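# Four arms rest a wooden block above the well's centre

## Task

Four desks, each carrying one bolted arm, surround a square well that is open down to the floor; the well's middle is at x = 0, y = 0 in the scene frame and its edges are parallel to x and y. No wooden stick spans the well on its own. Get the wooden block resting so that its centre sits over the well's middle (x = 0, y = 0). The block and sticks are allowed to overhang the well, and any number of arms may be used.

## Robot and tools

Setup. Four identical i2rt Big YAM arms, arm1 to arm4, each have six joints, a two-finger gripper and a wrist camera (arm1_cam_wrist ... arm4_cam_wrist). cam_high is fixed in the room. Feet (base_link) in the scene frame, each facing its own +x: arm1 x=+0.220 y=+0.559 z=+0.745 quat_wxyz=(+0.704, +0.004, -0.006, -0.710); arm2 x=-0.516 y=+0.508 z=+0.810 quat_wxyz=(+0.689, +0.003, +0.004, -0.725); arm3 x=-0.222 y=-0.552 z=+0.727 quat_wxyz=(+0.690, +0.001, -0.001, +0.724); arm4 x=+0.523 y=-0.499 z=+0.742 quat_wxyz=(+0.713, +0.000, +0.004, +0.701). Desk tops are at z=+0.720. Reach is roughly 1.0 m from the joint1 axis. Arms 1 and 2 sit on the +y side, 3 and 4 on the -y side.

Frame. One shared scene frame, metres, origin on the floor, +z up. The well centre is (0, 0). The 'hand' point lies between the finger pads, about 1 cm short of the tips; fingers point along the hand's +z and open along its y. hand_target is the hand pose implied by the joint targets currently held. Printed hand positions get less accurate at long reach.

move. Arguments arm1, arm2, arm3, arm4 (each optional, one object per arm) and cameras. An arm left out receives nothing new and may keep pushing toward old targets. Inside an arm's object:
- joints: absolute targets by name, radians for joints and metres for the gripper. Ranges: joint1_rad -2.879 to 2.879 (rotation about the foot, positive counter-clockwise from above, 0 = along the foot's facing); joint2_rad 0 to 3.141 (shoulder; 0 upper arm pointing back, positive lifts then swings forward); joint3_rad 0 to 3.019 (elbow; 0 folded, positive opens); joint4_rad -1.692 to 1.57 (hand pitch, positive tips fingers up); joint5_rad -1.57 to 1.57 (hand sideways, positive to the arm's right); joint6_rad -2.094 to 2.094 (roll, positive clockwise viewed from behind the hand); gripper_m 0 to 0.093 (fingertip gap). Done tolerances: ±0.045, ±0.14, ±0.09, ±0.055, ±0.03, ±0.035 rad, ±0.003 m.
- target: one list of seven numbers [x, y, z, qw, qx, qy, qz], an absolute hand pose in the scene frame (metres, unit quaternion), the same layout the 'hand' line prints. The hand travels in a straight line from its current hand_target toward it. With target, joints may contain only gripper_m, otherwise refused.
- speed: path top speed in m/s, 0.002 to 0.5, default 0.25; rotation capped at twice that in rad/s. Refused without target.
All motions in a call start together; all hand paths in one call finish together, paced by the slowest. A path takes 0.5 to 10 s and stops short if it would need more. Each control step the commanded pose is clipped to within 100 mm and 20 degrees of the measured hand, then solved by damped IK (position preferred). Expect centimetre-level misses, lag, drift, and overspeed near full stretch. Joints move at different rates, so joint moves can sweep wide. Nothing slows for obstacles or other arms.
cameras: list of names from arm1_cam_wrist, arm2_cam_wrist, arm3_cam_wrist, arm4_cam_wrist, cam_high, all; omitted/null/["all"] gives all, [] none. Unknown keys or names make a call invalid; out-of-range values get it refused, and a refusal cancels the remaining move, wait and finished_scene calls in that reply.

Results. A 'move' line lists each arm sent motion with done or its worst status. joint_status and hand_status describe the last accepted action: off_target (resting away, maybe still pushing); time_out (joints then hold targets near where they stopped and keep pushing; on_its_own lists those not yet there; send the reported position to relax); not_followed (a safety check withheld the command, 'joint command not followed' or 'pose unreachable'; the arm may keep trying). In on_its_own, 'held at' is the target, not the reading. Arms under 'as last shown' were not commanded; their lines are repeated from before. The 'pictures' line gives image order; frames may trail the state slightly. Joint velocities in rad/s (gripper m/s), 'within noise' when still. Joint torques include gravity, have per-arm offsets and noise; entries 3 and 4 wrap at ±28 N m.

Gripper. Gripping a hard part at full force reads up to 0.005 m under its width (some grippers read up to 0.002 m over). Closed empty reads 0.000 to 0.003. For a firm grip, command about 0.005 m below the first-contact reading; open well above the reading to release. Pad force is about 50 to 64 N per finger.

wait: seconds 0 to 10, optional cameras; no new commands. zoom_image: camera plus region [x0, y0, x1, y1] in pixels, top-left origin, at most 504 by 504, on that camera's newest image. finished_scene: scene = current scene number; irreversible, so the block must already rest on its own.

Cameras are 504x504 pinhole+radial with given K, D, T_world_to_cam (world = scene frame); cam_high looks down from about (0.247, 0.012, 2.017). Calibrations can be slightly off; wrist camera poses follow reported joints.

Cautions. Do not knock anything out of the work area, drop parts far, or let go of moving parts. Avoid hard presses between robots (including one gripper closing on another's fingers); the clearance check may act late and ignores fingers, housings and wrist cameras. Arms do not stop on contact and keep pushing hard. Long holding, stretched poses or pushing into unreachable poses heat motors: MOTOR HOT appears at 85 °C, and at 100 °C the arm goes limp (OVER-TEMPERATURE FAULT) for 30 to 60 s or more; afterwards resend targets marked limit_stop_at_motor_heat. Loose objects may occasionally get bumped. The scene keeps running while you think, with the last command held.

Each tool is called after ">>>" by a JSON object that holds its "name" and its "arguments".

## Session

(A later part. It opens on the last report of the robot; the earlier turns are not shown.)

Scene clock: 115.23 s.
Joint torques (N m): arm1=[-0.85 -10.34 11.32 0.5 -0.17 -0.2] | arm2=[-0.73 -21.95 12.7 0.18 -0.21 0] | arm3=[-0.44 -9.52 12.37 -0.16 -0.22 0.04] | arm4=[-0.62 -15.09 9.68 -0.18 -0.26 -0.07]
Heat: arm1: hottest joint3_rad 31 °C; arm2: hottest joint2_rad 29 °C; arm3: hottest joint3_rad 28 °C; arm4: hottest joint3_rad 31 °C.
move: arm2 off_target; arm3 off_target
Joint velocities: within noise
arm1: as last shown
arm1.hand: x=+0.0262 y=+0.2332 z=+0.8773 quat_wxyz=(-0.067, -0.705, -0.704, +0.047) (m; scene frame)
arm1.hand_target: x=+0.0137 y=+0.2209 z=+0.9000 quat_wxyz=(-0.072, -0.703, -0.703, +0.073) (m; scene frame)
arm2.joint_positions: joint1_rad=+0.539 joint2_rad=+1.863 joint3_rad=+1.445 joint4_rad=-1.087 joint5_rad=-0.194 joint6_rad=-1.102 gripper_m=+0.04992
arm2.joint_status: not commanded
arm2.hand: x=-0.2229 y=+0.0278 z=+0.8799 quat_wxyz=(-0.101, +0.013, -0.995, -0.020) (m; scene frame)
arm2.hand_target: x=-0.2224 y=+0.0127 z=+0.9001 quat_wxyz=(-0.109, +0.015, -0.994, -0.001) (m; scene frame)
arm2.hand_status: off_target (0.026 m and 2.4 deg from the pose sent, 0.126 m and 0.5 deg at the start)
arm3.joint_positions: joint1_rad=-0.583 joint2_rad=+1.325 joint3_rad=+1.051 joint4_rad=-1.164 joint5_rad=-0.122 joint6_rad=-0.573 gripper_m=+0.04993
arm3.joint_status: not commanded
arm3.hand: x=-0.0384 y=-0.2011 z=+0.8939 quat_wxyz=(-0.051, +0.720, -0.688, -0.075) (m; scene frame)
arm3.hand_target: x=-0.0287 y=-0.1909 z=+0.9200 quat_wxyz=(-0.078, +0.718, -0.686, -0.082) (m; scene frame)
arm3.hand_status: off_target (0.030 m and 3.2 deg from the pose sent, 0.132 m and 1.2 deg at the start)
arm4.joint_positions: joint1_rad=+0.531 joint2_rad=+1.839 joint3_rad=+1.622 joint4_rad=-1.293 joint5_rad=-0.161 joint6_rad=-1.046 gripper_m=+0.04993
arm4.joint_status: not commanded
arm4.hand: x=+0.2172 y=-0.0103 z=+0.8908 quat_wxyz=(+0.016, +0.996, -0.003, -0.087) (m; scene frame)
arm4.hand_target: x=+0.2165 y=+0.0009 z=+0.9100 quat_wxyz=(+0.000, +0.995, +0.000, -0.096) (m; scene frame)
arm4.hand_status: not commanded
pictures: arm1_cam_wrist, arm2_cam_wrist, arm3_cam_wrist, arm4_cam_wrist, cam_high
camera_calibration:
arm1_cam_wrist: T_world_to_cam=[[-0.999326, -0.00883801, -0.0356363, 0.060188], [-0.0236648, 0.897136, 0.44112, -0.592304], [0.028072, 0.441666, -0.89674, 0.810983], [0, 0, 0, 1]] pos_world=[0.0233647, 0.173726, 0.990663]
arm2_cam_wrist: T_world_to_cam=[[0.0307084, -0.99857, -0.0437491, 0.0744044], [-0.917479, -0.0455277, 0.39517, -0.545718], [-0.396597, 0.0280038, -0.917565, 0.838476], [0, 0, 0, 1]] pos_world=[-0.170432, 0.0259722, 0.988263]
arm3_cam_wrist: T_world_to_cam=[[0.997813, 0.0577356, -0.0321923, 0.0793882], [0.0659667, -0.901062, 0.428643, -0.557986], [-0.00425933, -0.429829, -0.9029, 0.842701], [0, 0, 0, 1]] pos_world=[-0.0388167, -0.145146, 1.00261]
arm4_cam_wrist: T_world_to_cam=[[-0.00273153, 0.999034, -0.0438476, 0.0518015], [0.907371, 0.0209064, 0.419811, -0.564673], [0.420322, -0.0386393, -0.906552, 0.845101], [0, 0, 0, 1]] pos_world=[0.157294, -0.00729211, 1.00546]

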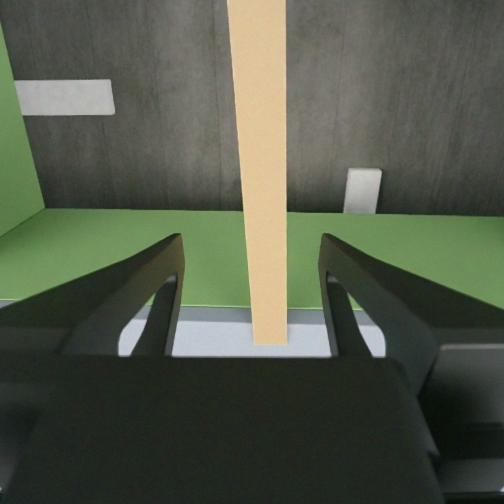

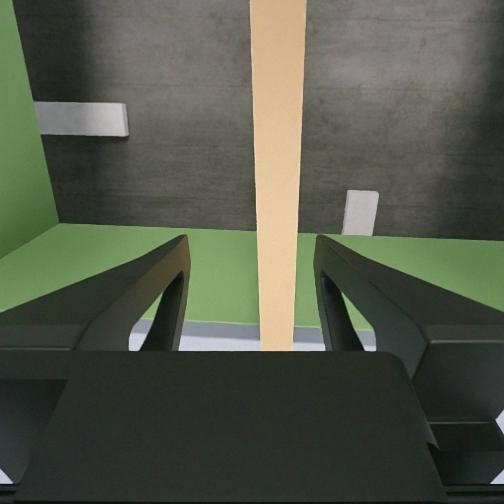

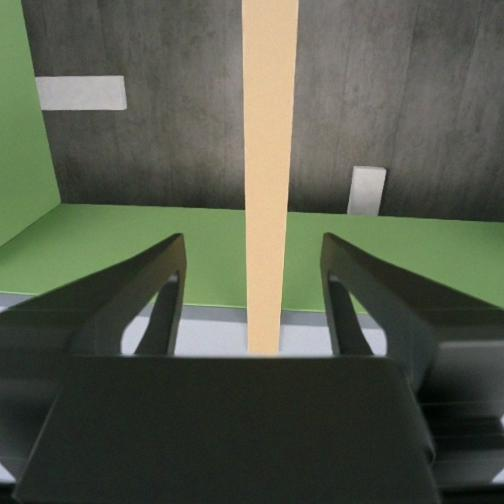

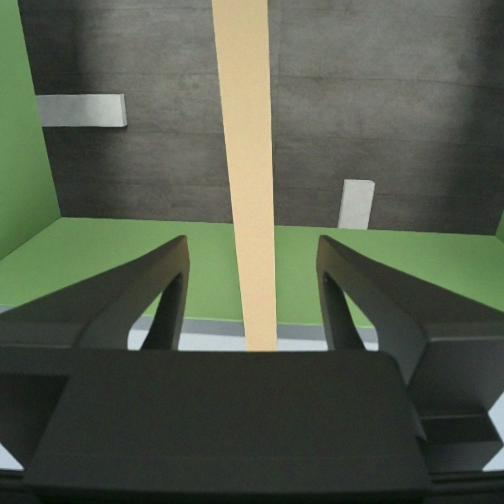

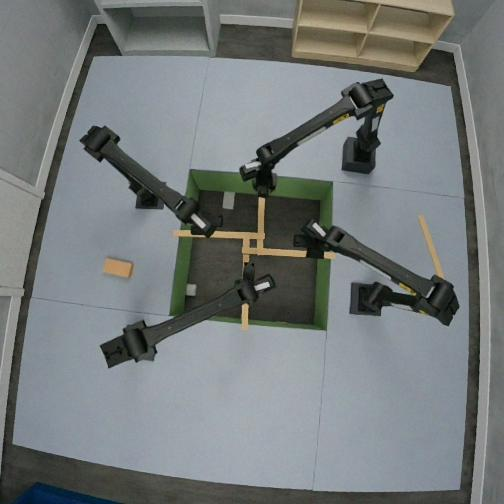

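>>> {"name": "move", "arguments": {"arm1": {"target":[0.05,0.26,1.06,0,0.7071,0.7071,0],"speed":0.12}, "arm2": {"target":[-0.26,0.06,1.06,0,-0.0147,0.9999,0],"speed":0.12}, "arm3": {"target":[-0.05,-0.23,1.04,0,0.7172,-0.6969,0],"speed":0.12}, "arm4": {"target":[0.26,-0.05,1.06,0,1,0,0],"speed":0.12}, "cameras": ["cam_high"]}}

>>> {"name": "move", "arguments": {"arm1": {"joints":{"joint1_rad":0.6,"joint6_rad":0}}, "arm2": {"joints":{"joint1_rad":-0.1,"joint6_rad":0}}, "arm3": {"joints":{"joint1_rad":-1.85,"joint6_rad":0,"gripper_m":0.093}}, "arm4": {"joints":{"joint1_rad":-0.2,"joint6_rad":0}}}}

>>> {"name": "zoom_image", "arguments": {"camera": "cam_high", "region": [160, 170, 350, 340]}}

Scene clock: 118.23 s.
Joint torques (N m): arm1=[0.56 -9.05 11.81 0.18 0.01 0.02] | arm2=[0.62 -19.08 13.82 -0.09 0.01 0.19] | arm3=[0.91 -9.17 12.52 -0.38 0.05 0.21] | arm4=[0.44 -12.45 9.68 -0.2 -0.05 0.19]
Heat: arm1: hottest joint3_rad 31 °C; arm2: hottest joint2_rad 29 °C; arm3: hottest joint3_rad 29 °C; arm4: hottest joint3_rad 31 °C.
move: arm1 off_target; arm2 off_target; arm3 off_target; arm4 off_target
Joint velocities: within noise
arm1.joint_positions: joint1_rad=-0.496 joint2_rad=+1.238 joint3_rad=+1.326 joint4_rad=-1.700 joint5_rad=+0.011 joint6_rad=-0.507 gripper_m=+0.04991
arm1.joint_status: not commanded
arm1.hand: x=+0.0525 y=+0.2701 z=+1.0393 quat_wxyz=(+0.005, -0.706, -0.708, -0.022) (m; scene frame)
arm1.hand_target: x=+0.0504 y=+0.2609 z=+1.0597 quat_wxyz=(+0.000, -0.707, -0.707, +0.000) (m; scene frame)
arm1.hand_status: off_target (0.023 m and 2.6 deg from the pose sent, 0.186 m and 9.4 deg at the start; a joint's target at an end of its range on 10 of 66 steps)
arm2.joint_positions: joint1_rad=+0.562 joint2_rad=+1.680 joint3_rad=+1.640 joint4_rad=-1.556 joint5_rad=+0.001 joint6_rad=-1.089 gripper_m=+0.04992
arm2.joint_status: not commanded
arm2.hand: x=-0.2683 y=+0.0649 z=+1.0420 quat_wxyz=(+0.007, +0.015, -1.000, -0.016) (m; scene frame)
arm2.hand_target: x=-0.2603 y=+0.0606 z=+1.0600 quat_wxyz=(+0.000, +0.015, -1.000, +0.000) (m; scene frame)
arm2.hand_status: off_target (0.020 m and 2.0 deg from the pose sent, 0.187 m and 11.8 deg at the start)
arm3.joint_positions: joint1_rad=-0.546 joint2_rad=+1.303 joint3_rad=+1.362 joint4_rad=-1.669 joint5_rad=-0.002 joint6_rad=-0.532 gripper_m=+0.04993
arm3.joint_status: not commanded
arm3.hand: x=-0.0509 y=-0.2374 z=+1.0155 quat_wxyz=(+0.019, +0.719, -0.695, +0.004) (m; scene frame)
arm3.hand_target: x=-0.0504 y=-0.2309 z=+1.0393 quat_wxyz=(-0.008, +0.717, -0.697, -0.003) (m; scene frame)
arm3.hand_status: off_target (0.026 m and 2.2 deg from the pose sent, 0.149 m and 10.5 deg at the start; a joint's target at an end of its range on 23 of 66 steps)
arm4.joint_positions: joint1_rad=+0.548 joint2_rad=+1.675 joint3_rad=+1.812 joint4_rad=-1.677 joint5_rad=+0.005 joint6_rad=-1.044 gripper_m=+0.04993
arm4.joint_status: not commanded
arm4.hand: x=+0.2655 y=-0.0527 z=+1.0451 quat_wxyz=(-0.011, +1.000, +0.002, -0.008) (m; scene frame)
arm4.hand_target: x=+0.2603 y=-0.0505 z=+1.0594 quat_wxyz=(-0.023, +1.000, +0.000, -0.014) (m; scene frame)
arm4.hand_status: off_target (0.016 m and 1.7 deg from the pose sent, 0.179 m and 10.2 deg at the start; a joint's target at an end of its range on 28 of 66 steps)
pictures: cam_high

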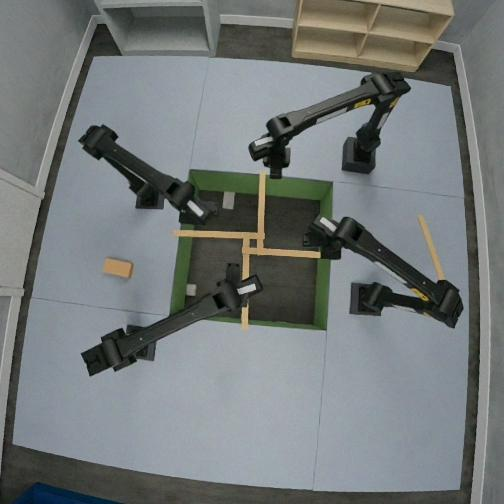

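Scene clock: 120.00 s.
Joint torques (N m): arm1=[0.32 -8.76 11.84 0.25 0 0.03] | arm2=[-0.44 -18.84 13.76 0.06 -0.04 0.21] | arm3=[0.26 -9.23 12.38 -0.38 -0.01 0.19] | arm4=[0.32 -12.69 9.69 -0.17 -0.11 0.19]
Heat: arm1: hottest joint3_rad 31 °C; arm2: hottest joint2_rad 29 °C; arm3: hottest joint3_rad 29 °C; arm4: hottest joint3_rad 31 °C.
move: arm1 done; arm2 done; arm3 done; arm4 done
Joint velocities: within noise
arm1.joint_positions: joint1_rad=+0.594 joint2_rad=+1.238 joint3_rad=+1.326 joint4_rad=-1.700 joint5_rad=+0.013 joint6_rad=-0.011 gripper_m=+0.04992
arm1.joint_status: all done
arm1.hand: x=+0.3969 y=+0.2814 z=+1.0442 quat_wxyz=(+0.014, -0.468, -0.884, -0.007) (m; scene frame)
arm1.hand_target: x=+0.4033 y=+0.2750 z=+1.0647 quat_wxyz=(-0.006, -0.470, -0.882, +0.005) (m; scene frame)
arm1.hand_status: not commanded
arm2.joint_positions: joint1_rad=-0.103 joint2_rad=+1.680 joint3_rad=+1.640 joint4_rad=-1.556 joint5_rad=+0.004 joint6_rad=-0.011 gripper_m=+0.04993
arm2.joint_status: all done
arm2.hand: x=-0.5940 y=+0.0064 z=+1.0418 quat_wxyz=(+0.014, -0.755, -0.655, -0.011) (m; scene frame)
arm2.hand_target: x=-0.5935 y=-0.0015 z=+1.0598 quat_wxyz=(+0.002, -0.758, -0.652, +0.002) (m; scene frame)
arm2.hand_status: not commanded
arm3.joint_positions: joint1_rad=-1.847 joint2_rad=+1.303 joint3_rad=+1.363 joint4_rad=-1.669 joint5_rad=+0.000 joint6_rad=-0.012 gripper_m=+0.09289
arm3.joint_status: all done
arm3.hand: x=+0.1271 y=-0.6343 z=+1.0154 quat_wxyz=(+0.019, -0.108, -0.994, -0.003) (m; scene frame)
arm3.hand_target: x=+0.1325 y=-0.6366 z=+1.0385 quat_wxyz=(-0.007, -0.115, -0.993, +0.000) (m; scene frame)
arm3.hand_status: not commanded
arm4.joint_positions: joint1_rad=-0.205 joint2_rad=+1.675 joint3_rad=+1.812 joint4_rad=-1.677 joint5_rad=+0.009 joint6_rad=-0.012 gripper_m=+0.04995
arm4.joint_status: all done
arm4.hand: x=+0.6401 y=+0.0046 z=+1.0427 quat_wxyz=(-0.011, +0.629, -0.777, -0.006) (m; scene frame)
arm4.hand_target: x=+0.6385 y=+0.0096 z=+1.0570 quat_wxyz=(-0.020, +0.626, -0.779, -0.014) (m; scene frame)
arm4.hand_status: not commanded
pictures: arm1_cam_wrist, arm2_cam_wrist, arm3_cam_wrist, arm4_cam_wrist, cam_high
camera_calibration:
arm1_cam_wrist: T_world_to_cam=[[-0.823797, -0.566833, -0.00762213, 0.495043], [-0.454977, 0.653092, 0.605366, -0.632058], [-0.338164, 0.502166, -0.795911, 0.952091], [0, 0, 0, 1]] pos_world=[0.442206, 0.21529, 1.14418]
arm2_cam_wrist: T_world_to_cam=[[-0.98986, 0.142042, 0.00080292, -0.588506], [0.114046, 0.791367, 0.60061, -0.557738], [0.0846763, 0.594612, -0.799542, 0.999767], [0, 0, 0, 1]] pos_world=[-0.603588, -0.069506, 1.13481]
arm3_cam_wrist: T_world_to_cam=[[-0.206518, -0.97842, -0.00666477, -0.586888], [-0.773098, 0.158998, 0.614035, -0.420523], [-0.599724, 0.131962, -0.789251, 1.08365], [0, 0, 0, 1]] pos_world=[0.203581, -0.650361, 1.10957]
arm4_cam_wrist: T_world_to_cam=[[0.978949, -0.203992, -0.00679721, -0.616807], [-0.166347, -0.816702, 0.552564, -0.459811], [-0.11827, -0.539801, -0.833443, 1.07636], [0, 0, 0, 1]] pos_world=[0.654636, 0.0796707, 1.14697]

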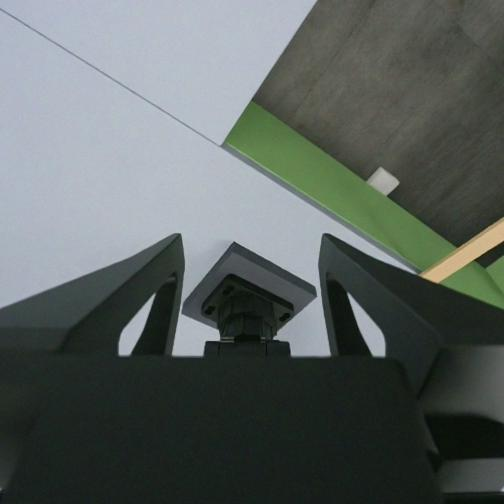

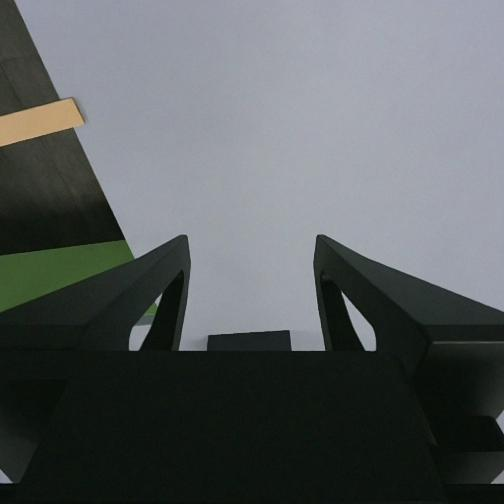

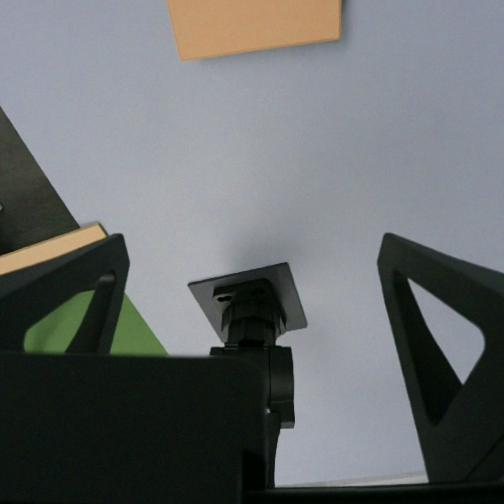

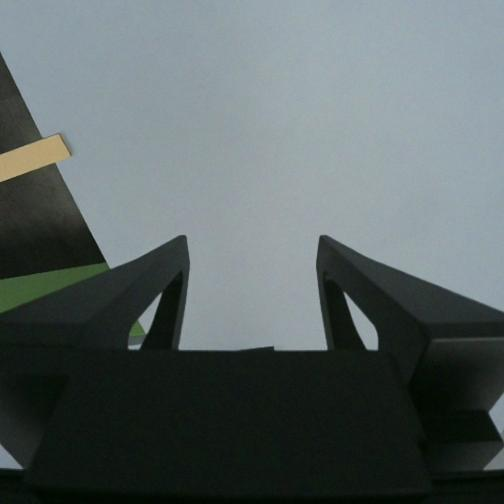

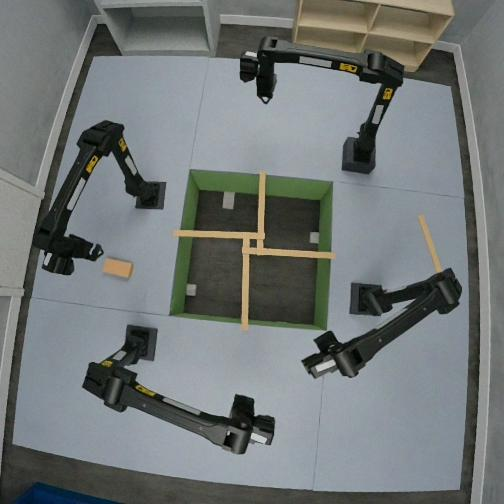

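Scaled by 2.653 from the camera's 504x504 image, which has a finer 720x720 frame.

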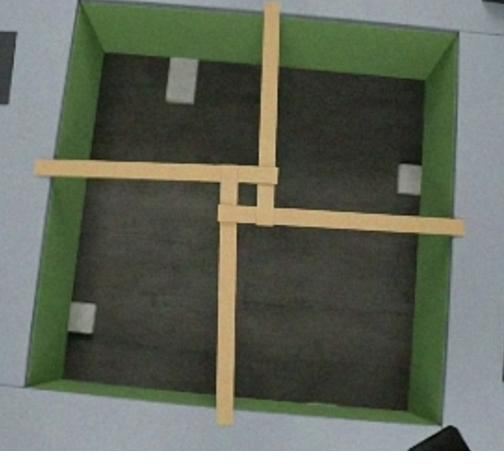

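>>> {"name": "move", "arguments": {"arm3": {"target":[0.19,-0.645,0.94,0,0.7373,0.6756,0],"speed":0.15}, "cameras": ["cam_high","arm3_cam_wrist"]}}

Scene clock: 126.37 s.
Joint torques (N m): arm1=[0.26 -8.76 11.84 0.25 0 0.02] | arm2=[-0.09 -19.25 13.86 0.09 -0.05 0.18] | arm3=[1.08 -8.94 8.4 0.36 0.17 0.2] | arm4=[0.15 -12.86 9.68 -0.2 -0.12 0.19]
Heat: arm1: hottest joint3_rad 32 °C; arm2: hottest joint3_rad 31 °C; arm3: hottest joint3_rad 29 °C; arm4: hottest joint3_rad 31 °C.
move: arm3 done
Joint velocities: within noise
arm1, arm2, arm4: as last shown
arm2.joint_positions: joint1_rad=-0.103 joint2_rad=+1.680 joint3_rad=+1.640 joint4_rad=-1.556 joint5_rad=+0.004 joint6_rad=-0.010 gripper_m=+0.04993
arm2.hand: x=-0.5940 y=+0.0064 z=+1.0418 quat_wxyz=(+0.014, -0.756, -0.655, -0.011) (m; scene frame)
arm3.joint_positions: joint1_rad=-1.847 joint2_rad=+1.438 joint3_rad=+1.311 joint4_rad=-1.442 joint5_rad=+0.000 joint6_rad=+1.426 gripper_m=+0.09289
arm3.joint_status: not commanded
arm3.hand: x=+0.1852 y=-0.6474 z=+0.9451 quat_wxyz=(+0.000, -0.736, -0.677, -0.001) (m; scene frame)
arm3.hand_target: x=+0.1899 y=-0.6450 z=+0.9399 quat_wxyz=(+0.000, -0.737, -0.676, +0.000) (m; scene frame)
arm3.hand_status: done (0.007 m and 0.3 deg from the pose sent, 0.099 m and 82.6 deg at the start)
pictures: arm3_cam_wrist, cam_high
camera_calibration:
arm3_cam_wrist: T_world_to_cam=[[-0.997235, 0.0740071, -0.00674604, 0.239636], [0.0561158, 0.809433, 0.584524, -0.0349396], [0.0487195, 0.58253, -0.811348, 1.25724], [0, 0, 0, 1]] pos_world=[0.179682, -0.721835, 1.0421]

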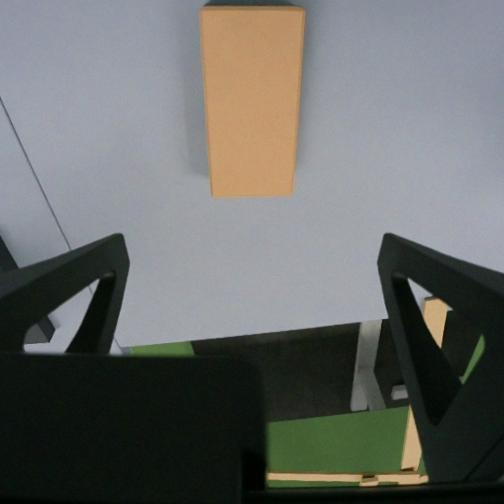

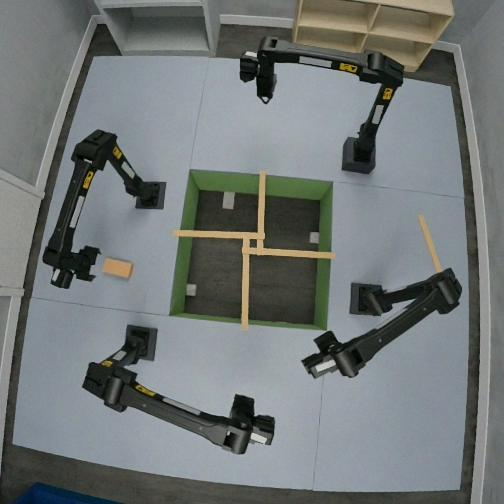

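>>> {"name": "zoom_image", "arguments": {"camera": "cam_high", "region": [90, 240, 150, 300]}}

>>> {"name": "move", "arguments": {"arm3": {"target":[0.190,-0.6475,0.79,0,0.7338,0.6794,0],"speed":0.1}, "cameras": ["cam_high","arm3_cam_wrist"]}}

Scaled by 8.400 from the camera's 504x504 image, which has a finer 720x720 frame.

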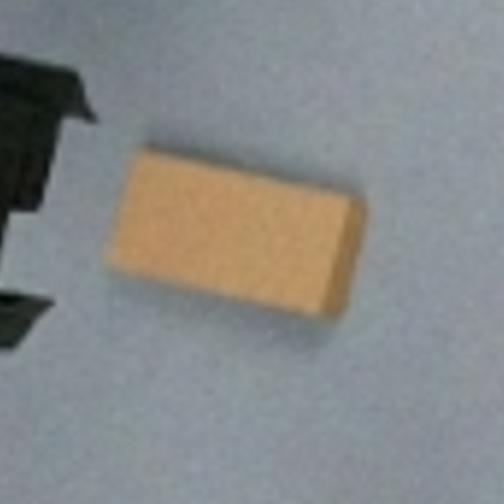

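Scene clock: 128.97 s.
Joint torques (N m): arm1=[0.26 -8.82 11.84 0.25 0 0.02] | arm2=[-0.26 -19.19 13.94 0.02 -0.05 0.15] | arm3=[0.62 -9.76 7.34 0.35 0.17 0.06] | arm4=[0.15 -12.69 9.62 -0.24 -0.11 0.19]
Heat: arm1: hottest joint3_rad 33 °C; arm2: hottest joint3_rad 31 °C; arm3: hottest joint3_rad 29 °C; arm4: hottest joint3_rad 31 °C.
move: arm3 done
Joint velocities: within noise
arm1, arm2, arm4: as last shown
arm3.joint_positions: joint1_rad=-1.847 joint2_rad=+1.576 joint3_rad=+1.044 joint4_rad=-1.041 joint5_rad=+0.000 joint6_rad=+1.426 gripper_m=+0.09289
arm3.joint_status: not commanded
arm3.hand: x=+0.1872 y=-0.6475 z=+0.7939 quat_wxyz=(+0.001, -0.736, -0.677, +0.000) (m; scene frame)
arm3.hand_target: x=+0.1900 y=-0.6475 z=+0.7900 quat_wxyz=(+0.000, -0.734, -0.679, +0.000) (m; scene frame)
arm3.hand_status: done (0.005 m and 0.4 deg from the pose sent, 0.155 m and 0.4 deg at the start)
pictures: arm3_cam_wrist, cam_high
camera_calibration:
arm3_cam_wrist: T_world_to_cam=[[-0.997223, 0.0743962, -0.00332231, 0.238146], [0.0584019, 0.808955, 0.584963, 0.0523798], [0.0462066, 0.583144, -0.811053, 1.13513], [0, 0, 0, 1]] pos_world=[0.181976, -0.722033, 0.8908]

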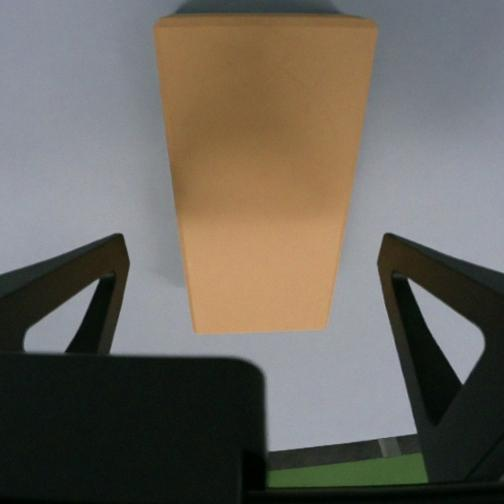

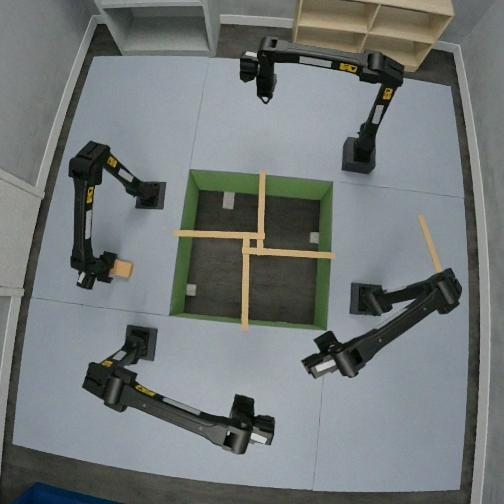

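>>> {"name": "move", "arguments": {"arm3": {"target":[0.1905,-0.649,0.749,0,0.7338,0.6794,0],"speed":0.06}, "cameras": ["arm3_cam_wrist"]}}

>>> {"name": "move", "arguments": {"arm3": {"joints":{"gripper_m":0.055}}, "cameras": ["cam_high","arm3_cam_wrist"]}}

Scene clock: 130.57 s.
Joint torques (N m): arm1=[0.32 -8.82 11.84 0.25 0 0.02] | arm2=[-0.21 -19.72 13.72 0.08 -0.07 0.2] | arm3=[0.32 -9.88 6.72 0.36 0.17 0.03] | arm4=[0.21 -12.81 9.69 -0.18 -0.11 0.19]
Heat: arm1: hottest joint3_rad 33 °C; arm2: hottest joint3_rad 31 °C; arm3: hottest joint3_rad 29 °C; arm4: hottest joint3_rad 31 °C.
move: arm3 done
Joint velocities: within noise
arm1, arm2, arm4: as last shown
arm3.joint_positions: joint1_rad=-1.847 joint2_rad=+1.639 joint3_rad=+1.000 joint4_rad=-0.929 joint5_rad=+0.000 joint6_rad=+1.426 gripper_m=+0.09289
arm3.joint_status: not commanded
arm3.hand: x=+0.1892 y=-0.6479 z=+0.7544 quat_wxyz=(+0.000, -0.736, -0.677, -0.001) (m; scene frame)
arm3.hand_target: x=+0.1904 y=-0.6489 z=+0.7491 quat_wxyz=(+0.000, -0.734, -0.679, +0.000) (m; scene frame)
arm3.hand_status: done (0.006 m and 0.4 deg from the pose sent, 0.045 m and 0.4 deg at the start)
pictures: arm3_cam_wrist
camera_calibration:
arm3_cam_wrist: T_world_to_cam=[[-0.997208, 0.0743699, -0.00673692, 0.242525], [0.0564187, 0.809451, 0.584471, 0.0767764], [0.0489202, 0.582459, -0.811387, 1.10248], [0, 0, 0, 1]] pos_world=[0.183583, -0.722335, 0.851301]

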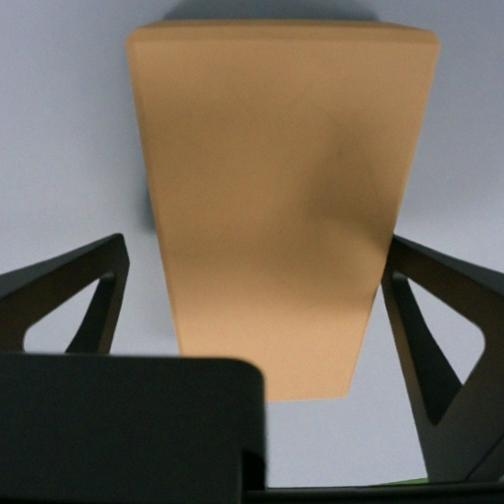

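Scene clock: 131.13 s.
Joint torques (N m): arm1=[0.32 -8.76 11.84 0.25 0 0.02] | arm2=[-0.03 -19.31 13.75 0.18 -0.08 0.13] | arm3=[0.26 -9.82 6.89 0.35 0.14 0.03] | arm4=[0.26 -12.86 9.66 -0.2 -0.11 0.19]
Heat: arm1: hottest joint3_rad 33 °C; arm2: hottest joint3_rad 31 °C; arm3: hottest joint3_rad 29 °C; arm4: hottest joint3_rad 31 °C.
move: arm3 off_target
Joint velocities: within noise
arm1, arm2, arm4: as last shown
arm3.joint_positions: joint1_rad=-1.847 joint2_rad=+1.639 joint3_rad=+0.998 joint4_rad=-0.928 joint5_rad=+0.001 joint6_rad=+1.426 gripper_m=+0.06901
arm3.joint_status: gripper_m off_target (ended at +0.06904, target +0.05500)
arm3.hand: x=+0.1885 y=-0.6479 z=+0.7538 quat_wxyz=(+0.000, -0.736, -0.677, -0.001) (m; scene frame)
arm3.hand_target: x=+0.1904 y=-0.6490 z=+0.7491 quat_wxyz=(+0.000, -0.734, -0.679, +0.000) (m; scene frame)
arm3.hand_status: not commanded
pictures: arm3_cam_wrist, cam_high
camera_calibration:
arm3_cam_wrist: T_world_to_cam=[[-0.997213, 0.0743796, -0.00577748, 0.241205], [0.0570116, 0.809724, 0.584034, 0.0774783], [0.0481184, 0.582078, -0.811708, 1.10219], [0, 0, 0, 1]] pos_world=[0.183081, -0.722236, 0.850799]

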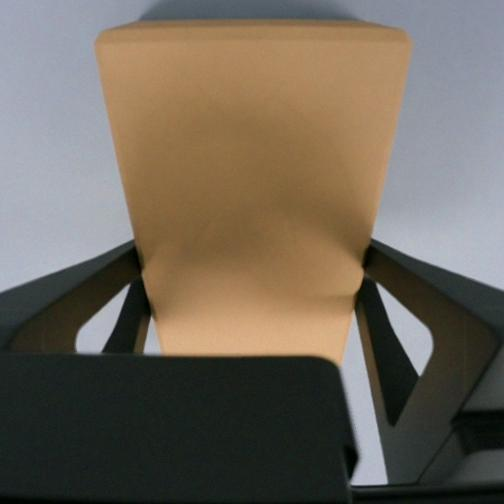

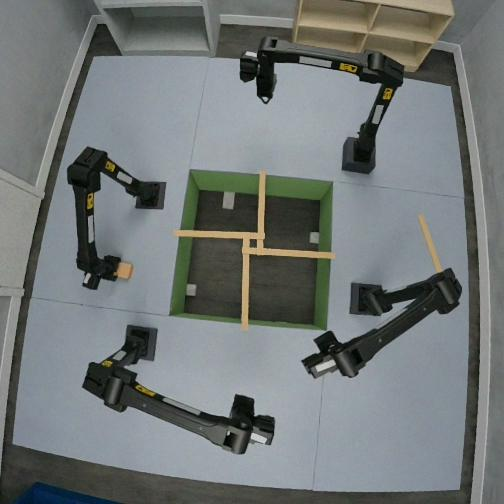

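>>> {"name": "move", "arguments": {"arm3": {"target":[0.1905,-0.649,0.98,0,0.7338,0.6794,0],"speed":0.12}, "cameras": ["arm3_cam_wrist"]}}

>>> {"name": "move", "arguments": {"arm3": {"joints":{"joint1_rad":-0.431,"joint6_rad":1.19}}, "cameras": ["cam_high","arm3_cam_wrist"]}}

Scene clock: 134.17 s.
Joint torques (N m): arm1=[0.32 -8.82 11.84 0.24 0 0.02] | arm2=[-0.32 -19.25 13.9 0.08 -0.11 0.19] | arm3=[0.44 -11.87 13.33 -0.54 0.15 0.05] | arm4=[0.15 -12.69 9.65 -0.18 -0.11 0.19]
Heat: arm1: hottest joint3_rad 33 °C; arm2: hottest joint3_rad 32 °C; arm3: hottest joint3_rad 30 °C; arm4: hottest joint3_rad 31 °C.
move: arm3 off_target
Joint velocities: within noise
arm1, arm2, arm4: as last shown
arm3.joint_positions: joint1_rad=-1.847 joint2_rad=+1.466 joint3_rad=+1.342 joint4_rad=-1.522 joint5_rad=+0.001 joint6_rad=+1.426 gripper_m=+0.06902
arm3.joint_status: not commanded
arm3.hand: x=+0.1769 y=-0.6456 z=+0.9464 quat_wxyz=(+0.032, -0.735, -0.677, +0.021) (m; scene frame)
arm3.hand_target: x=+0.1887 y=-0.6486 z=+0.9798 quat_wxyz=(+0.000, -0.734, -0.679, +0.000) (m; scene frame)
arm3.hand_status: off_target (0.036 m and 4.4 deg from the pose sent, 0.226 m and 0.4 deg at the start)
pictures: arm3_cam_wrist
camera_calibration:
arm3_cam_wrist: T_world_to_cam=[[-0.9948, 0.0737098, 0.0702795, 0.157738], [0.101069, 0.799495, 0.592109, -0.0582317], [-0.0125439, 0.596133, -0.802788, 1.26906], [0, 0, 0, 1]] pos_world=[0.178722, -0.721599, 1.04218]

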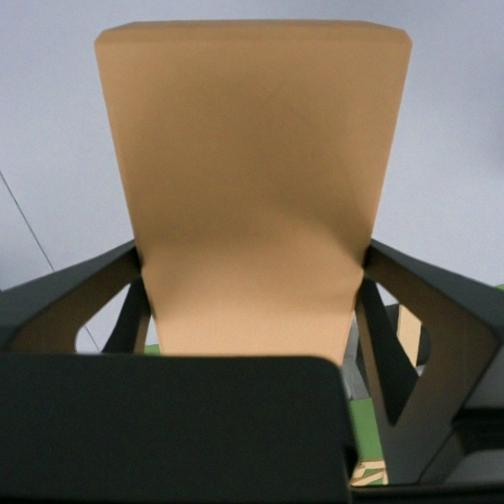

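Scene clock: 135.97 s.
Joint torques (N m): arm1=[0.32 -8.76 11.85 0.25 0 0.02] | arm2=[-0.38 -19.43 13.91 -0.1 -0.06 0.2] | arm3=[0.21 -11.93 12.66 -0.58 0.2 0] | arm4=[0.26 -12.81 9.66 -0.16 -0.11 0.19]
Heat: arm1: hottest joint3_rad 34 °C; arm2: hottest joint3_rad 32 °C; arm3: hottest joint3_rad 30 °C; arm4: hottest joint3_rad 31 °C.
move: arm3 done
Joint velocities: within noise
arm1, arm2, arm4: as last shown
arm3.joint_positions: joint1_rad=-0.431 joint2_rad=+1.466 joint3_rad=+1.351 joint4_rad=-1.523 joint5_rad=+0.000 joint6_rad=+1.202 gripper_m=+0.06903
arm3.joint_status: all done
arm3.hand: x=-0.0679 y=-0.1697 z=+0.9505 quat_wxyz=(+0.012, -0.007, -0.999, +0.030) (m; scene frame)
arm3.hand_target: x=-0.0638 y=-0.1612 z=+0.9806 quat_wxyz=(-0.001, -0.001, -1.000, -0.001) (m; scene frame)
arm3.hand_status: not commanded
pictures: arm3_cam_wrist, cam_high
camera_calibration:
arm3_cam_wrist: T_world_to_cam=[[-0.00425167, -0.998432, 0.0558216, -0.222147], [-0.797713, 0.0370486, 0.601898, -0.616082], [-0.603022, -0.0419706, -0.79662, 0.831376], [0, 0, 0, 1]] pos_world=[0.00893678, -0.16408, 1.04551]

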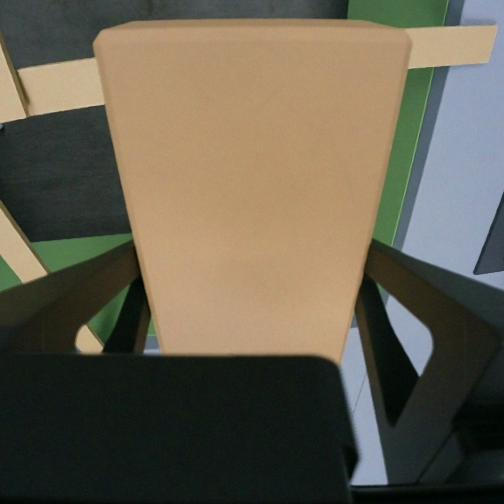

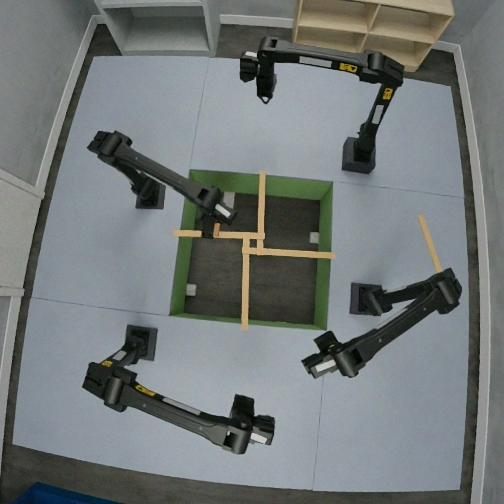

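>>> {"name": "move", "arguments": {"arm3": {"target":[0.003,0.006,0.935,0,0,1,0],"speed":0.1}, "cameras": ["cam_high","arm3_cam_wrist"]}}

>>> {"name": "zoom_image", "arguments": {"camera": "cam_high", "region": [220, 210, 280, 270]}}

Scene clock: 138.97 s.
Joint torques (N m): arm1=[0.32 -8.82 11.82 0.24 0 0.03] | arm2=[-0.21 -19.31 13.94 -0.01 -0.07 0.2] | arm3=[0.26 -16.15 13.5 -0.54 0.13 -0.01] | arm4=[0.15 -12.81 9.69 -0.17 -0.11 0.2]
Heat: arm1: hottest joint3_rad 34 °C; arm2: hottest joint3_rad 32 °C; arm3: hottest joint3_rad 30 °C; arm4: hottest joint3_rad 31 °C.
move: arm3 off_target
Joint velocities: within noise
arm1, arm2, arm4: as last shown
arm3.joint_positions: joint1_rad=-0.431 joint2_rad=+1.933 joint3_rad=+1.851 joint4_rad=-1.545 joint5_rad=+0.000 joint6_rad=+1.201 gripper_m=+0.06903
arm3.joint_status: not commanded
arm3.hand: x=-0.0030 y=-0.0085 z=+0.9095 quat_wxyz=(+0.010, -0.006, -1.000, +0.025) (m; scene frame)
arm3.hand_target: x=+0.0025 y=+0.0045 z=+0.9350 quat_wxyz=(+0.000, +0.000, -1.000, +0.000) (m; scene frame)
arm3.hand_status: off_target (0.030 m and 3.2 deg from the pose sent, 0.190 m and 3.8 deg at the start)
pictures: arm3_cam_wrist, cam_high
camera_calibration:
arm3_cam_wrist: T_world_to_cam=[[-0.00371739, -0.998955, 0.0455577, -0.0492646], [-0.800182, 0.0302949, 0.598991, -0.543127], [-0.599745, -0.0342278, -0.799459, 0.847241], [0, 0, 0, 1]] pos_world=[0.0733449, -0.00375994, 1.00491]

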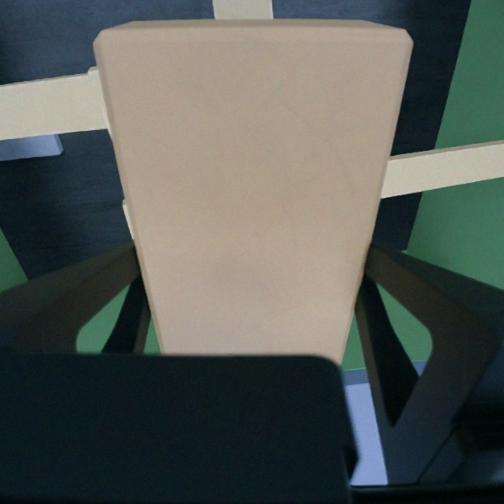

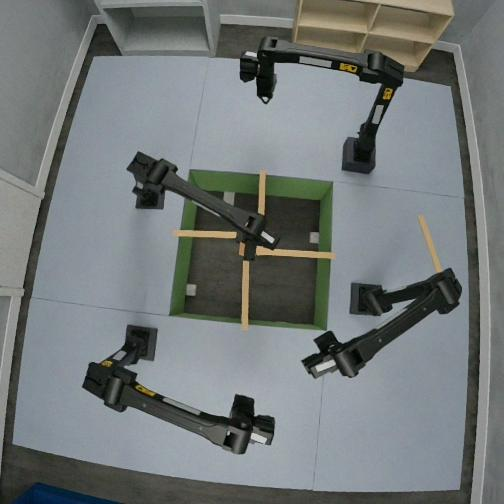

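Scaled by 8.400 from the camera's 504x504 image, which has a finer 720x720 frame.

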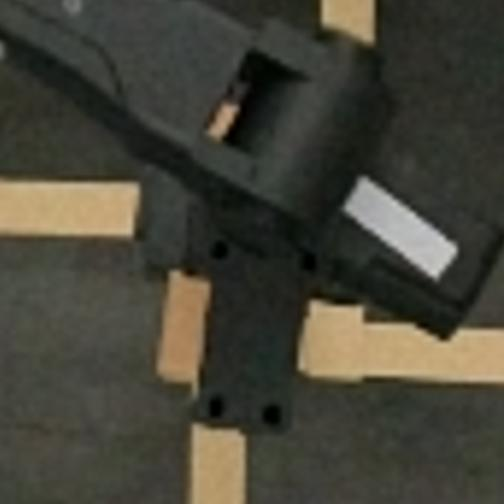

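>>> {"name": "move", "arguments": {"arm3": {"target":[0.006,0.014,0.885,0.01,0,0.9996,0.025],"speed":0.06}, "cameras": ["cam_high","arm3_cam_wrist"]}}

Scene clock: 140.80 s.
Joint torques (N m): arm1=[0.32 -8.76 11.84 0.25 0 0.02] | arm2=[-0.44 -19.14 13.97 0.02 -0.1 0.17] | arm3=[0.21 -16.26 9.18 0.42 0.12 -0.01] | arm4=[0.21 -12.86 9.69 -0.17 -0.11 0.19]
Heat: arm1: hottest joint3_rad 34 °C; arm2: hottest joint3_rad 33 °C; arm3: hottest joint3_rad 30 °C; arm4: hottest joint3_rad 31 °C.
move: arm3 done
Joint velocities: within noise
arm1.joint_positions: joint1_rad=+0.594 joint2_rad=+1.238 joint3_rad=+1.326 joint4_rad=-1.700 joint5_rad=+0.013 joint6_rad=-0.011 gripper_m=+0.04992
arm1.joint_status: not commanded
arm1.hand: x=+0.3969 y=+0.2814 z=+1.0442 quat_wxyz=(+0.014, -0.468, -0.884, -0.007) (m; scene frame)
arm1.hand_target: x=+0.4033 y=+0.2750 z=+1.0647 quat_wxyz=(-0.006, -0.470, -0.882, +0.005) (m; scene frame)
arm1.hand_status: not commanded
arm2.joint_positions: joint1_rad=-0.103 joint2_rad=+1.680 joint3_rad=+1.640 joint4_rad=-1.556 joint5_rad=+0.004 joint6_rad=-0.010 gripper_m=+0.04993
arm2.joint_status: not commanded
arm2.hand: x=-0.5940 y=+0.0064 z=+1.0418 quat_wxyz=(+0.014, -0.756, -0.655, -0.011) (m; scene frame)
arm2.hand_target: x=-0.5935 y=-0.0015 z=+1.0598 quat_wxyz=(+0.002, -0.758, -0.652, +0.002) (m; scene frame)
arm2.hand_status: not commanded
arm3.joint_positions: joint1_rad=-0.431 joint2_rad=+1.936 joint3_rad=+1.777 joint4_rad=-1.384 joint5_rad=+0.000 joint6_rad=+1.200 gripper_m=+0.06902
arm3.joint_status: not commanded
arm3.hand: x=+0.0038 y=+0.0085 z=+0.8797 quat_wxyz=(-0.005, -0.006, -1.000, -0.014) (m; scene frame)
arm3.hand_target: x=+0.0061 y=+0.0138 z=+0.8851 quat_wxyz=(-0.010, +0.000, -1.000, -0.025) (m; scene frame)
arm3.hand_status: done (0.008 m and 1.5 deg from the pose sent, 0.035 m and 6.2 deg at the start)
arm4.joint_positions: joint1_rad=-0.205 joint2_rad=+1.675 joint3_rad=+1.812 joint4_rad=-1.677 joint5_rad=+0.009 joint6_rad=-0.012 gripper_m=+0.04995
arm4.joint_status: not commanded
arm4.hand: x=+0.6401 y=+0.0046 z=+1.0427 quat_wxyz=(-0.011, +0.629, -0.777, -0.006) (m; scene frame)
arm4.hand_target: x=+0.6385 y=+0.0096 z=+1.0570 quat_wxyz=(-0.020, +0.626, -0.779, -0.014) (m; scene frame)
arm4.hand_status: not commanded
pictures: arm3_cam_wrist, cam_high
camera_calibration:
arm3_cam_wrist: T_world_to_cam=[[-0.00361215, -0.999458, -0.03271, 0.0379534], [-0.818648, -0.0158296, 0.574077, -0.497858], [-0.574284, 0.0288517, -0.818148, 0.843912], [0, 0, 0, 1]] pos_world=[0.0772108, 0.00570366, 0.977495]

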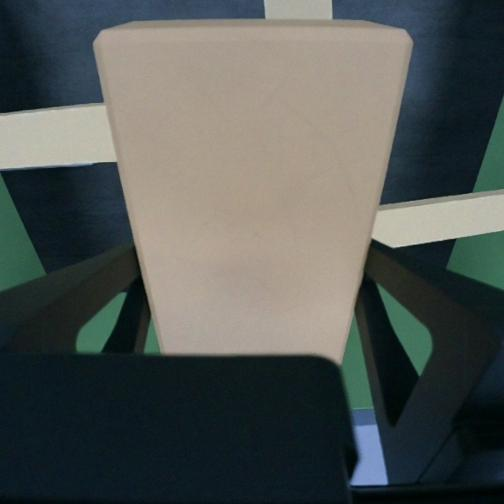

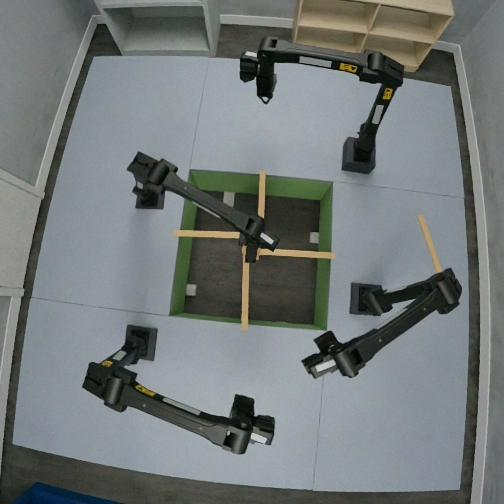

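>>> {"name": "move", "arguments": {"arm3": {"target":[0.003,0.007,0.857,0.003,0,1.0,0.008],"speed":0.04}, "cameras": ["cam_high","arm3_cam_wrist"]}}

>>> {"name": "zoom_image", "arguments": {"camera": "cam_high", "region": [220, 210, 280, 270]}}

Scene clock: 142.27 s.
Joint torques (N m): arm1=[0.26 -8.76 11.84 0.25 0 0.03] | arm2=[-0.15 -19.37 13.9 0.02 -0.05 0.18] | arm3=[0.21 -16.32 9.1 0.34 0.11 -0.01] | arm4=[0.09 -12.63 9.65 -0.2 -0.11 0.19]
Heat: arm1: hottest joint3_rad 34 °C; arm2: hottest joint3_rad 33 °C; arm3: hottest joint3_rad 30 °C; arm4: hottest joint3_rad 31 °C.
move: arm3 done
Joint velocities: within noise
arm1, arm2, arm4: as last shown
arm3.joint_positions: joint1_rad=-0.431 joint2_rad=+1.953 joint3_rad=+1.731 joint4_rad=-1.355 joint5_rad=+0.000 joint6_rad=+1.200 gripper_m=+0.06902
arm3.joint_status: not commanded
arm3.hand: x=+0.0009 y=+0.0014 z=+0.8520 quat_wxyz=(+0.001, -0.006, -1.000, +0.002) (m; scene frame)
arm3.hand_target: x=+0.0031 y=+0.0069 z=+0.8569 quat_wxyz=(-0.003, +0.000, -1.000, -0.008) (m; scene frame)
arm3.hand_status: done (0.008 m and 1.5 deg from the pose sent, 0.023 m and 1.0 deg at the start)
pictures: arm3_cam_wrist, cam_high
camera_calibration:
arm3_cam_wrist: T_world_to_cam=[[-0.00378767, -0.999993, 0.000226676, 0.00190556], [-0.810952, 0.00320427, 0.585104, -0.493916], [-0.585101, 0.00203236, -0.810958, 0.813736], [0, 0, 0, 1]] pos_world=[0.0755828, 0.00183439, 0.948898]

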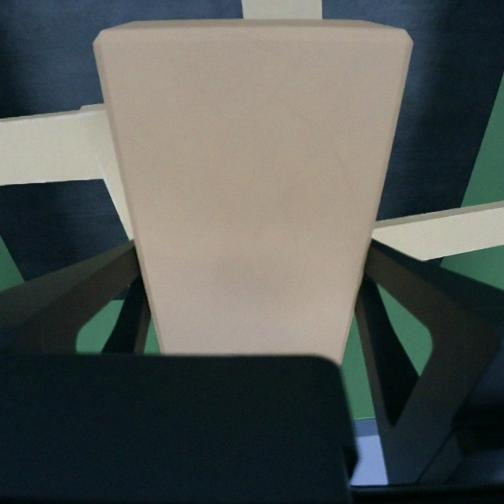

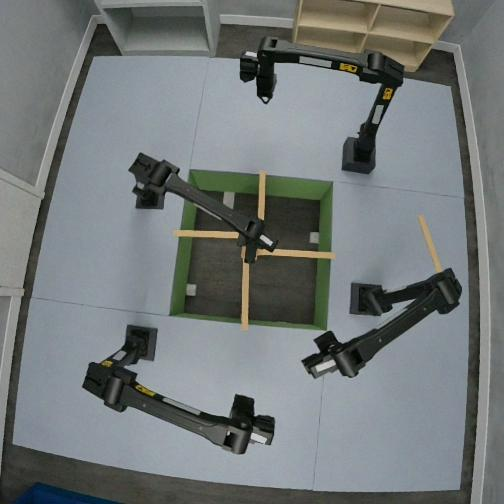

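Scaled by 8.400 from the camera's 504x504 image, which has a finer 720x720 frame.

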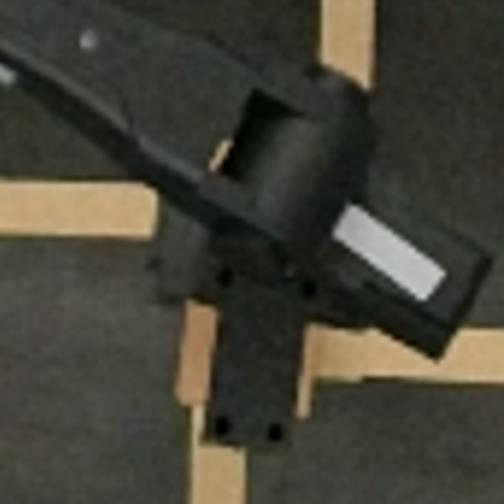

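>>> {"name": "move", "arguments": {"arm3": {"target":[0.003,0.007,0.849,0.003,0,1.0,0.008],"speed":0.03}, "cameras": ["arm3_cam_wrist"]}}

>>> {"name": "move", "arguments": {"arm3": {"target":[0.003,0.007,0.842,0.003,0,1.0,0.008],"speed":0.03}, "cameras": ["arm3_cam_wrist"]}}

Scene clock: 143.43 s.
Joint torques (N m): arm1=[0.32 -8.82 11.84 0.24 0 0.02] | arm2=[-0.09 -19.08 13.83 -0.06 -0.06 0.16] | arm3=[0.26 -16.03 8.91 0.32 0.11 0] | arm4=[0.03 -12.86 9.73 -0.18 -0.1 0.19]
Heat: arm1: hottest joint3_rad 34 °C; arm2: hottest joint3_rad 33 °C; arm3: hottest joint3_rad 30 °C; arm4: hottest joint3_rad 31 °C.
move: arm3 done
Joint velocities: within noise
arm1, arm2, arm4: as last shown
arm3.joint_positions: joint1_rad=-0.431 joint2_rad=+1.956 joint3_rad=+1.718 joint4_rad=-1.337 joint5_rad=+0.000 joint6_rad=+1.200 gripper_m=+0.06902
arm3.joint_status: not commanded
arm3.hand: x=+0.0010 y=+0.0016 z=+0.8455 quat_wxyz=(+0.001, -0.006, -1.000, +0.001) (m; scene frame)
arm3.hand_target: x=+0.0031 y=+0.0068 z=+0.8490 quat_wxyz=(-0.003, +0.000, -1.000, -0.008) (m; scene frame)
arm3.hand_status: done (0.007 m and 1.3 deg from the pose sent, 0.007 m and 1.4 deg at the start)
pictures: arm3_cam_wrist
camera_calibration:
arm3_cam_wrist: T_world_to_cam=[[-0.00375472, -0.99999, -0.00227708, 0.00416951], [-0.81159, 0.00171697, 0.584226, -0.48929], [-0.584216, 0.00404166, -0.811588, 0.809071], [0, 0, 0, 1]] pos_world=[0.0755851, 0.00173958, 0.942498]

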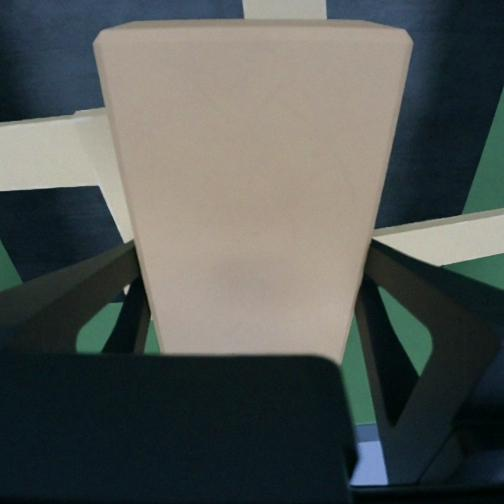

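Scene clock: 144.40 s.
Joint torques (N m): arm1=[0.32 -8.76 11.82 0.25 0 0.02] | arm2=[-0.21 -19.14 13.98 -0.1 -0.07 0.19] | arm3=[0.32 -16.21 8.85 0.35 0.11 0] | arm4=[0.21 -12.81 9.65 -0.17 -0.11 0.19]
Heat: arm1: hottest joint3_rad 34 °C; arm2: hottest joint3_rad 33 °C; arm3: hottest joint3_rad 30 °C; arm4: hottest joint3_rad 31 °C.
move: arm3 done
Joint velocities: within noise
arm1, arm2, arm4: as last shown
arm3.joint_positions: joint1_rad=-0.431 joint2_rad=+1.961 joint3_rad=+1.706 joint4_rad=-1.320 joint5_rad=+0.000 joint6_rad=+1.200 gripper_m=+0.06902
arm3.joint_status: not commanded
arm3.hand: x=+0.0010 y=+0.0015 z=+0.8383 quat_wxyz=(+0.001, -0.006, -1.000, +0.001) (m; scene frame)
arm3.hand_target: x=+0.0031 y=+0.0069 z=+0.8420 quat_wxyz=(-0.003, +0.000, -1.000, -0.008) (m; scene frame)
arm3.hand_status: done (0.007 m and 1.3 deg from the pose sent, 0.007 m and 1.3 deg at the start)
pictures: arm3_cam_wrist
camera_calibration:
arm3_cam_wrist: T_world_to_cam=[[-0.00373954, -0.999991, -0.00191604, 0.0038133], [-0.81146, 0.00191476, 0.584405, -0.485204], [-0.584396, 0.00374019, -0.81146, 0.80304], [0, 0, 0, 1]] pos_world=[0.0755846, 0.00173879, 0.935198]

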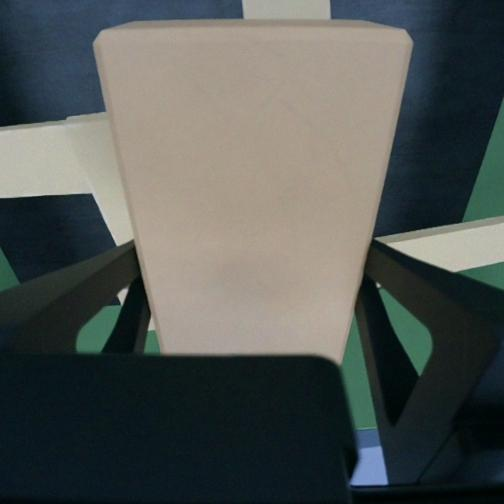

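>>> {"name": "move", "arguments": {"arm3": {"target":[0.003,0.007,0.837,0.003,0,1.0,0.008],"speed":0.03}, "cameras": ["arm3_cam_wrist"]}}

>>> {"name": "move", "arguments": {"arm3": {"target":[0.003,0.007,0.832,0.003,0,1.0,0.008],"speed":0.03}, "cameras": ["arm3_cam_wrist"]}}

Scene clock: 145.70 s.
Joint torques (N m): arm1=[0.26 -8.76 11.85 0.24 0 0.02] | arm2=[-0.32 -18.49 13.87 0.01 -0.11 0.21] | arm3=[0.21 -15.97 8.58 0.38 0.11 -0.01] | arm4=[0.15 -12.69 9.68 -0.17 -0.12 0.19]
Heat: arm1: hottest joint3_rad 35 °C; arm2: hottest joint3_rad 33 °C; arm3: hottest joint3_rad 30 °C; arm4: hottest joint3_rad 31 °C.
move: arm3 done
Joint velocities: within noise
arm1, arm2, arm4: as last shown
arm3.joint_positions: joint1_rad=-0.431 joint2_rad=+1.961 joint3_rad=+1.701 joint4_rad=-1.310 joint5_rad=+0.000 joint6_rad=+1.200 gripper_m=+0.06902
arm3.joint_status: not commanded
arm3.hand: x=+0.0014 y=+0.0027 z=+0.8367 quat_wxyz=(-0.001, -0.006, -1.000, -0.002) (m; scene frame)
arm3.hand_target: x=+0.0031 y=+0.0069 z=+0.8370 quat_wxyz=(-0.003, +0.000, -1.000, -0.008) (m; scene frame)
arm3.hand_status: done (0.005 m and 1.0 deg from the pose sent, 0.006 m and 1.3 deg at the start)
pictures: arm3_cam_wrist
camera_calibration:
arm3_cam_wrist: T_world_to_cam=[[-0.00377979, -0.999961, -0.00794686, 0.00995948], [-0.812904, -0.00155568, 0.582396, -0.482285], [-0.582386, 0.00866136, -0.812866, 0.803253], [0, 0, 0, 1]] pos_world=[0.0757899, 0.00225156, 0.933897]

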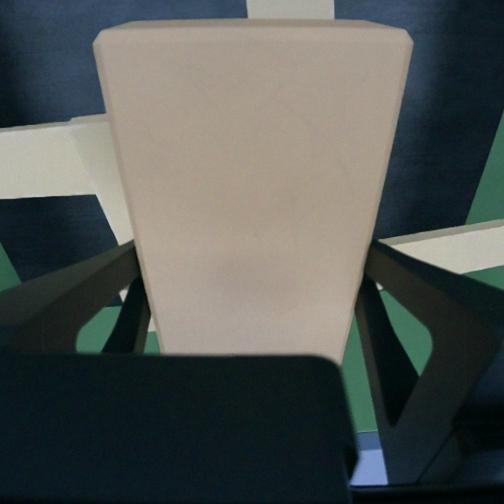

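Scene clock: 146.67 s.
Joint torques (N m): arm1=[0.32 -8.76 11.84 0.25 0 0.02] | arm2=[-0.56 -19.31 13.78 0.1 -0.07 0.17] | arm3=[0.21 -15.68 8.28 0.42 0.11 -0.01] | arm4=[0.26 -12.81 9.68 -0.18 -0.11 0.19]
Heat: arm1: hottest joint3_rad 35 °C; arm2: hottest joint3_rad 33 °C; arm3: hottest joint3_rad 30 °C; arm4: hottest joint3_rad 31 °C.
move: arm3 done
Joint velocities: within noise
arm1, arm2, arm4: as last shown
arm3.joint_positions: joint1_rad=-0.431 joint2_rad=+1.961 joint3_rad=+1.697 joint4_rad=-1.299 joint5_rad=+0.000 joint6_rad=+1.200 gripper_m=+0.06902
arm3.joint_status: not commanded
arm3.hand: x=+0.0018 y=+0.0036 z=+0.8350 quat_wxyz=(-0.002, -0.006, -1.000, -0.005) (m; scene frame)
arm3.hand_target: x=+0.0031 y=+0.0069 z=+0.8319 quat_wxyz=(-0.003, +0.000, -1.000, -0.008) (m; scene frame)
arm3.hand_status: done (0.005 m and 0.8 deg from the pose sent, 0.007 m and 1.0 deg at the start)
pictures: arm3_cam_wrist
camera_calibration:
arm3_cam_wrist: T_world_to_cam=[[-0.00372248, -0.999901, -0.0135357, 0.0155651], [-0.814188, -0.00482822, 0.580581, -0.479387], [-0.580589, 0.0131818, -0.81409, 0.80306], [0, 0, 0, 1]] pos_world=[0.0759945, 0.00266323, 0.932296]

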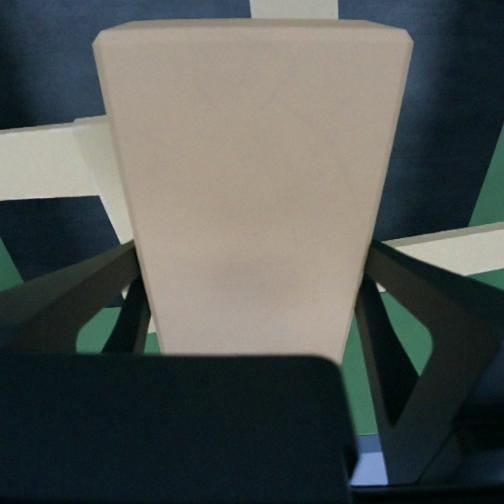

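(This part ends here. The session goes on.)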